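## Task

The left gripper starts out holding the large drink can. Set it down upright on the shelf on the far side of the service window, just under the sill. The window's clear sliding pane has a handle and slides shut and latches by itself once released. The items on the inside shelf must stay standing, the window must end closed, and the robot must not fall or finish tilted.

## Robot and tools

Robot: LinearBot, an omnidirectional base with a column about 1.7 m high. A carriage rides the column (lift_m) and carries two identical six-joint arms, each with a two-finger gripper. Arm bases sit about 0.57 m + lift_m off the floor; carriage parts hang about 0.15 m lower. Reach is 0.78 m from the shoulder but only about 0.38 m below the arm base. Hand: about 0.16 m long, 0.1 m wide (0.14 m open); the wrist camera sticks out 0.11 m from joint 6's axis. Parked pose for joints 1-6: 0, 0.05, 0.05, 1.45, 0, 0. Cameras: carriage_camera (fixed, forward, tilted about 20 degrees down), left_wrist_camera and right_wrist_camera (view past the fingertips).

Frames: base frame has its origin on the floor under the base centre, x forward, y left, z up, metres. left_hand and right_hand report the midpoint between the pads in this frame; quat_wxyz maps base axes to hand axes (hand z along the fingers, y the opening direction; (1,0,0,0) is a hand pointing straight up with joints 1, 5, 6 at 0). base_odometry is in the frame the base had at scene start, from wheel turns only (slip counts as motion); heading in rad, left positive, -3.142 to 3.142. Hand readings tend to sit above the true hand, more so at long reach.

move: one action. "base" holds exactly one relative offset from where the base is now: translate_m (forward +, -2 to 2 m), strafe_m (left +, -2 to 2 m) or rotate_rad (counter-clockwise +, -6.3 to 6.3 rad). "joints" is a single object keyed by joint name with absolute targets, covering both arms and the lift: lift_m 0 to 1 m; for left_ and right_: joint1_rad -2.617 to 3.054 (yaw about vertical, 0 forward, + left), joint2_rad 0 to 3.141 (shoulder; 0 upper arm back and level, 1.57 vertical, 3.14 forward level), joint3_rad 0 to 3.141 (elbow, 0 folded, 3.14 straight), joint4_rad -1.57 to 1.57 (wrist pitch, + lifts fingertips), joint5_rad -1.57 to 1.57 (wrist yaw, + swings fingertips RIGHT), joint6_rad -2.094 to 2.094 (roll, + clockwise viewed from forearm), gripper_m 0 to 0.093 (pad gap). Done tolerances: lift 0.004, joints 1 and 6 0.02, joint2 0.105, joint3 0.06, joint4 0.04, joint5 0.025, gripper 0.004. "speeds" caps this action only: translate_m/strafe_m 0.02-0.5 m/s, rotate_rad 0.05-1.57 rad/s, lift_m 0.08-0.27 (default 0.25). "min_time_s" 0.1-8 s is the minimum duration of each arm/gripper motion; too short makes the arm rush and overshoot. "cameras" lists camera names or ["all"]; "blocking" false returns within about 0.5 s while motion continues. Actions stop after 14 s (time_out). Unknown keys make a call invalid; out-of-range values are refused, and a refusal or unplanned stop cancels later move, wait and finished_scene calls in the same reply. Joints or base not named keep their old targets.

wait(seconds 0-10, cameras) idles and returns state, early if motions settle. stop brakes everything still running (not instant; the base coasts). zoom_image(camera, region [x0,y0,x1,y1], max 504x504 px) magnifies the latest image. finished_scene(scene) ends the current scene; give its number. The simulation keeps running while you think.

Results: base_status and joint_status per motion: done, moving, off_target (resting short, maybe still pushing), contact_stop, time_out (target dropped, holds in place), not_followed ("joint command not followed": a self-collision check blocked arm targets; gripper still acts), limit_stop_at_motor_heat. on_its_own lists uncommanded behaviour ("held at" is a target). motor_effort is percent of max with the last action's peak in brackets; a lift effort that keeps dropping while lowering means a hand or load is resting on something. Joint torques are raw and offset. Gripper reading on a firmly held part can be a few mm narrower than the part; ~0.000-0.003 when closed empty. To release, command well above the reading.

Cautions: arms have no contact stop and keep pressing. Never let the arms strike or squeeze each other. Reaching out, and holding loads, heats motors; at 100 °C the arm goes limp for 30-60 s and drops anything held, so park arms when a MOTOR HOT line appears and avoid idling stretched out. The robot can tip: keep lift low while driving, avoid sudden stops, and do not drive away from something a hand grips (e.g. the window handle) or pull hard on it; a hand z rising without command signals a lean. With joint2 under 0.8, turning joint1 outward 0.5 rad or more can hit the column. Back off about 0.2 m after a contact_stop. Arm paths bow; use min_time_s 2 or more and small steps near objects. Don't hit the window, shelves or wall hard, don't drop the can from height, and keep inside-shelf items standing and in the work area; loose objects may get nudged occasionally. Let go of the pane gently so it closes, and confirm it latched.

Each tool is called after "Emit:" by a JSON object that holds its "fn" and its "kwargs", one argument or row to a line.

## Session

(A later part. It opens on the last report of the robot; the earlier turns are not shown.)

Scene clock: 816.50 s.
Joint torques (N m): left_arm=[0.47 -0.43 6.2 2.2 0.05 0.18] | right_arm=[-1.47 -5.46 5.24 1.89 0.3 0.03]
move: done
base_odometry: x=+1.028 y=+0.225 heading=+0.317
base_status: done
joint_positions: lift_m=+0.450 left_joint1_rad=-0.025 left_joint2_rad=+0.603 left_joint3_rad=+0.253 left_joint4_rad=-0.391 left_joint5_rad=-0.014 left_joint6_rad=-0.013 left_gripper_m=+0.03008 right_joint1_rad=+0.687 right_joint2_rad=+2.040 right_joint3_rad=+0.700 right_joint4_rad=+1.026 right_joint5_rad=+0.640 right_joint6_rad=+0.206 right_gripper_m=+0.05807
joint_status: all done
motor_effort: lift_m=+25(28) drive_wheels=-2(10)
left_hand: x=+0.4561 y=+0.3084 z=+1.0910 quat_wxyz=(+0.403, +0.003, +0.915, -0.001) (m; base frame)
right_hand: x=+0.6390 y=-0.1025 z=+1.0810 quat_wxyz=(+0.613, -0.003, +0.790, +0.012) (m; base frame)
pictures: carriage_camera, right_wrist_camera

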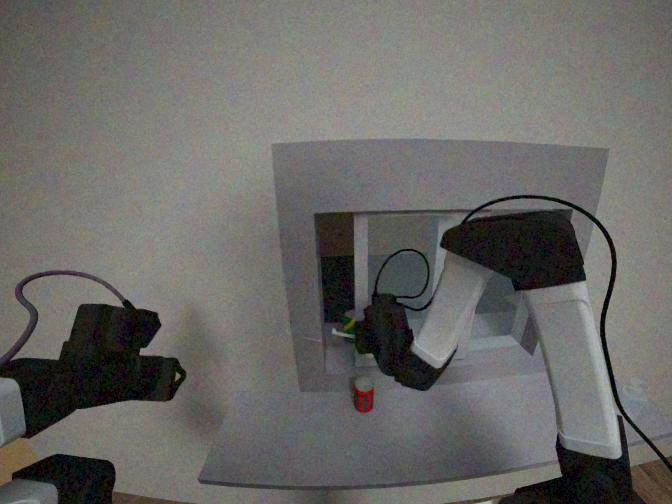

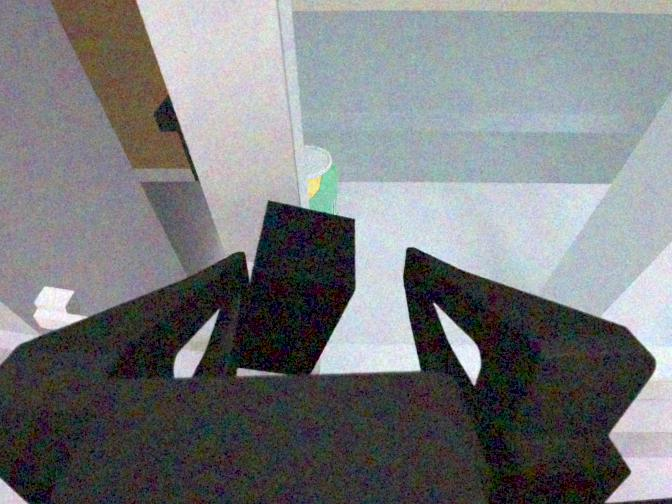

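Emit:
{"fn": "move", "kwargs": {
  "base": {"strafe_m": 0.115},
  "joints": {"right_joint2_rad": 2.031, "right_joint4_rad": 0.990},
  "speeds": {"strafe_m": 0.05},
  "cameras": ["carriage_camera", "right_wrist_camera"]
}}

Scene clock: 826.37 s.
Joint torques (N m): left_arm=[0.57 -0.5 6.05 2.21 0.07 0.23] | right_arm=[-0.34 -7.45 5.41 2.03 -0.08 0.05]
move: done
base_odometry: x=+0.992 y=+0.334 heading=+0.316
base_status: done
joint_positions: lift_m=+0.450 left_joint1_rad=-0.025 left_joint2_rad=+0.603 left_joint3_rad=+0.253 left_joint4_rad=-0.392 left_joint5_rad=-0.013 left_joint6_rad=-0.013 left_gripper_m=+0.03008 right_joint1_rad=+0.676 right_joint2_rad=+2.040 right_joint3_rad=+0.700 right_joint4_rad=+0.984 right_joint5_rad=+0.680 right_joint6_rad=+0.206 right_gripper_m=+0.05805
joint_status: all done
motor_effort: lift_m=+25(28) drive_wheels=-3(6)
left_hand: x=+0.4559 y=+0.3081 z=+1.0909 quat_wxyz=(+0.403, +0.003, +0.915, -0.002) (m; base frame)
right_hand: x=+0.6393 y=-0.1157 z=+1.0739 quat_wxyz=(+0.603, +0.005, +0.797, -0.018) (m; base frame)
pictures: carriage_camera, right_wrist_camera

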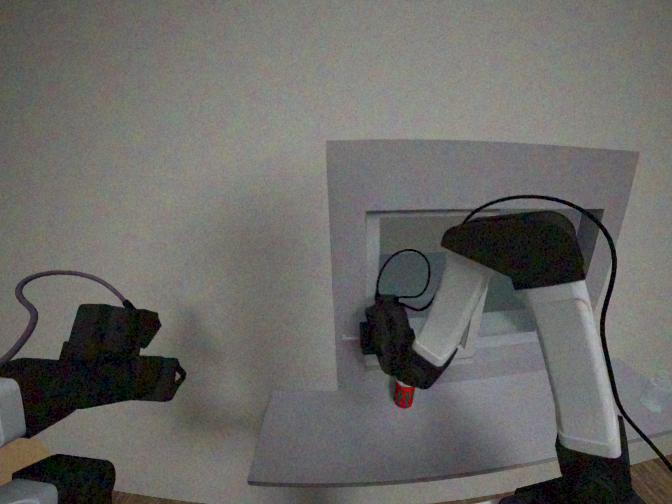

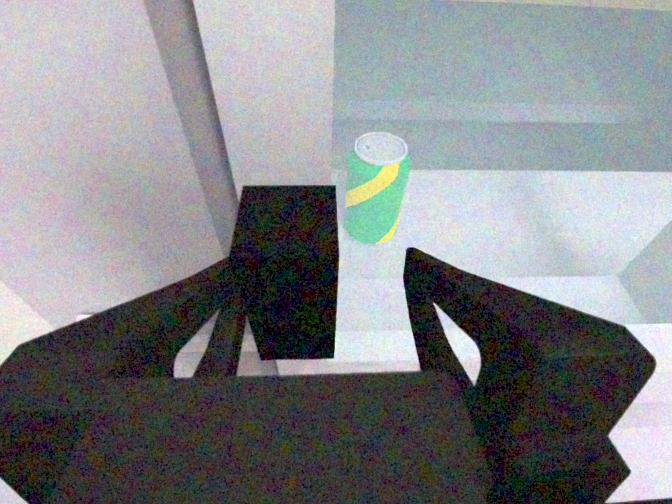

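Emit:
{"fn": "zoom_image", "kwargs": {
  "camera": "right_wrist_camera",
  "region": [60, 150, 420, 420]
}}

Emit:
{"fn": "zoom_image", "kwargs": {
  "camera": "carriage_camera",
  "region": [310, 190, 510, 420]
}}

Scaled by 1.400 from the camera's 672x504 image, which has a finer 960x720 frame.

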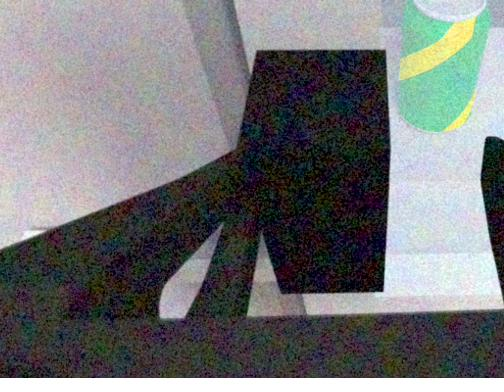

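Scaled by 2.191 from the camera's 672x504 image, which has a finer 960x720 frame.

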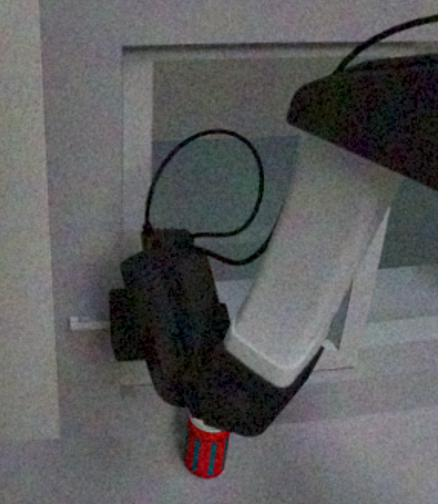

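Emit:
{"fn": "move", "kwargs": {
  "joints": {"right_joint1_rad": 0.785, "right_joint2_rad": 1.82, "right_joint3_rad": 0.55, "right_joint4_rad": 0.95, "right_joint5_rad": 0.75, "right_joint6_rad": 0.255},
  "min_time_s": 1.5,
  "cameras": ["carriage_camera", "right_wrist_camera"]
}}

Scene clock: 887.53 s.
Joint torques (N m): left_arm=[0.36 -0.42 6.06 2.21 0.09 0.19] | right_arm=[0.59 -8.08 3.44 1.87 0.23 0.11]
move: done
base_odometry: x=+0.992 y=+0.334 heading=+0.316
base_status: not commanded
joint_positions: lift_m=+0.450 left_joint1_rad=-0.025 left_joint2_rad=+0.603 left_joint3_rad=+0.253 left_joint4_rad=-0.392 left_joint5_rad=-0.013 left_joint6_rad=-0.013 left_gripper_m=+0.03008 right_joint1_rad=+0.776 right_joint2_rad=+1.852 right_joint3_rad=+0.560 right_joint4_rad=+0.952 right_joint5_rad=+0.741 right_joint6_rad=+0.245 right_gripper_m=+0.05805
joint_status: all done
motor_effort: lift_m=+25(28) drive_wheels=-2(3)
left_hand: x=+0.4559 y=+0.3081 z=+1.0909 quat_wxyz=(+0.403, +0.003, +0.915, -0.002) (m; base frame)
right_hand: x=+0.5942 y=-0.1093 z=+1.1035 quat_wxyz=(+0.614, +0.002, +0.789, +0.005) (m; base frame)
pictures: carriage_camera, right_wrist_camera

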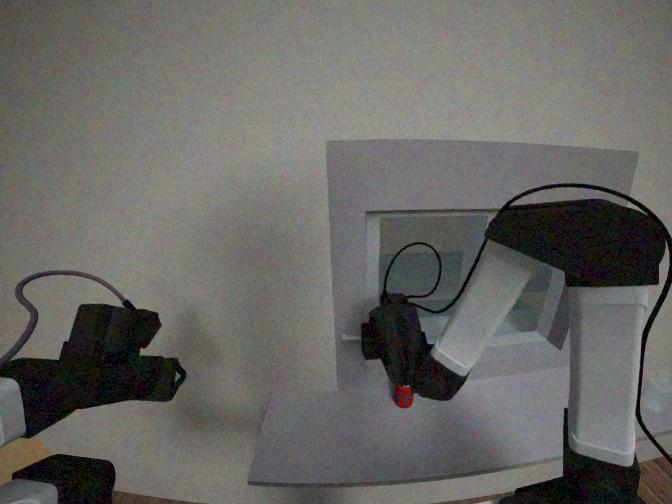

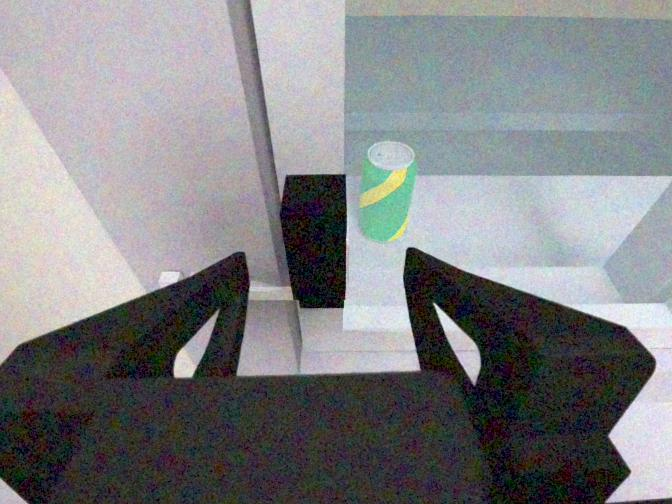

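Emit:
{"fn": "zoom_image", "kwargs": {
  "camera": "right_wrist_camera",
  "region": [120, 160, 380, 355]
}}

Scaled by 1.938 from the camera's 672x504 image, which has a finer 960x720 frame.

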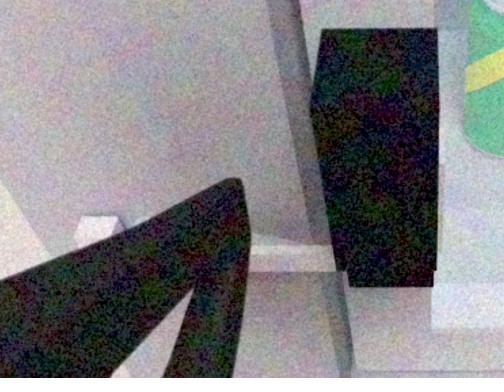

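Emit:
{"fn": "move", "kwargs": {
  "joints": {"right_joint1_rad": 0.5, "right_joint2_rad": 1.4346, "right_joint3_rad": 0.21, "right_joint4_rad": 0.897, "right_joint5_rad": 0.25, "right_joint6_rad": 0.0},
  "min_time_s": 1.5,
  "cameras": ["carriage_camera", "right_wrist_camera"]
}}

Scene clock: 906.73 s.
Joint torques (N m): left_arm=[0.47 -0.4 6.13 2.23 0.05 0.19] | right_arm=[-0.96 -4.6 3.77 2.13 -0.06 -0.08]
move: done
base_odometry: x=+0.992 y=+0.334 heading=+0.316
base_status: not commanded
joint_positions: lift_m=+0.450 left_joint1_rad=-0.025 left_joint2_rad=+0.603 left_joint3_rad=+0.253 left_joint4_rad=-0.392 left_joint5_rad=-0.012 left_joint6_rad=-0.012 left_gripper_m=+0.03008 right_joint1_rad=+0.509 right_joint2_rad=+1.455 right_joint3_rad=+0.220 right_joint4_rad=+0.899 right_joint5_rad=+0.259 right_joint6_rad=+0.010 right_gripper_m=+0.05805
joint_status: all done
motor_effort: lift_m=+27(28) drive_wheels=-2(3)
left_hand: x=+0.4559 y=+0.3080 z=+1.0909 quat_wxyz=(+0.403, +0.004, +0.915, -0.002) (m; base frame)
right_hand: x=+0.5519 y=-0.1774 z=+1.1070 quat_wxyz=(+0.582, -0.127, +0.802, +0.045) (m; base frame)
pictures: carriage_camera, right_wrist_camera

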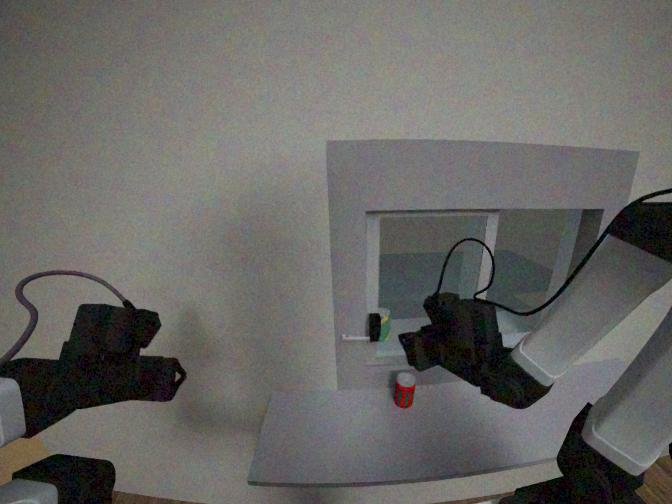

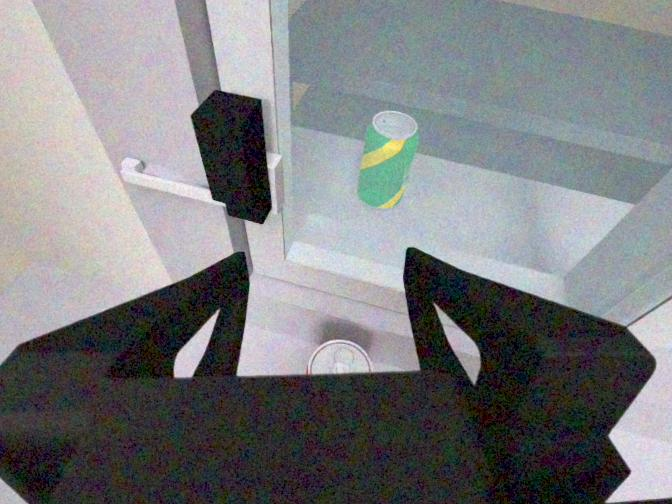

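Emit:
{"fn": "zoom_image", "kwargs": {
  "camera": "right_wrist_camera",
  "region": [90, 0, 330, 260]
}}

Emit:
{"fn": "zoom_image", "kwargs": {
  "camera": "carriage_camera",
  "region": [320, 190, 520, 420]
}}

Scaled by 1.938 from the camera's 672x504 image, which has a finer 960x720 frame.

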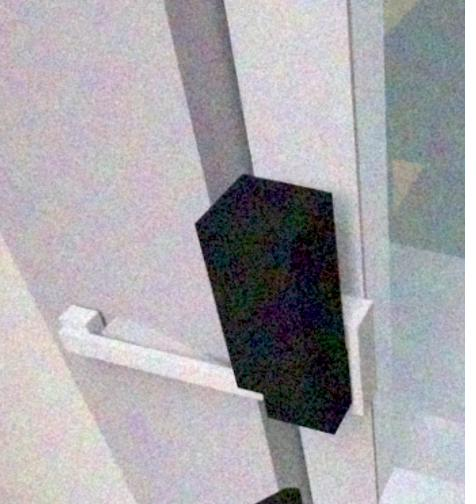

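Scaled by 2.191 from the camera's 672x504 image, which has a finer 960x720 frame.

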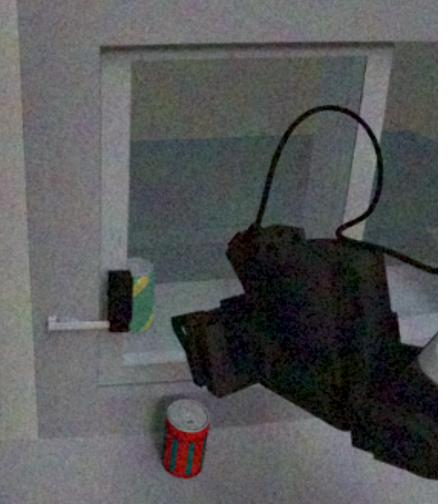

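Emit:
{"fn": "finished_scene", "kwargs": {
  "scene": 2
}}

The scene is finished: the task was done.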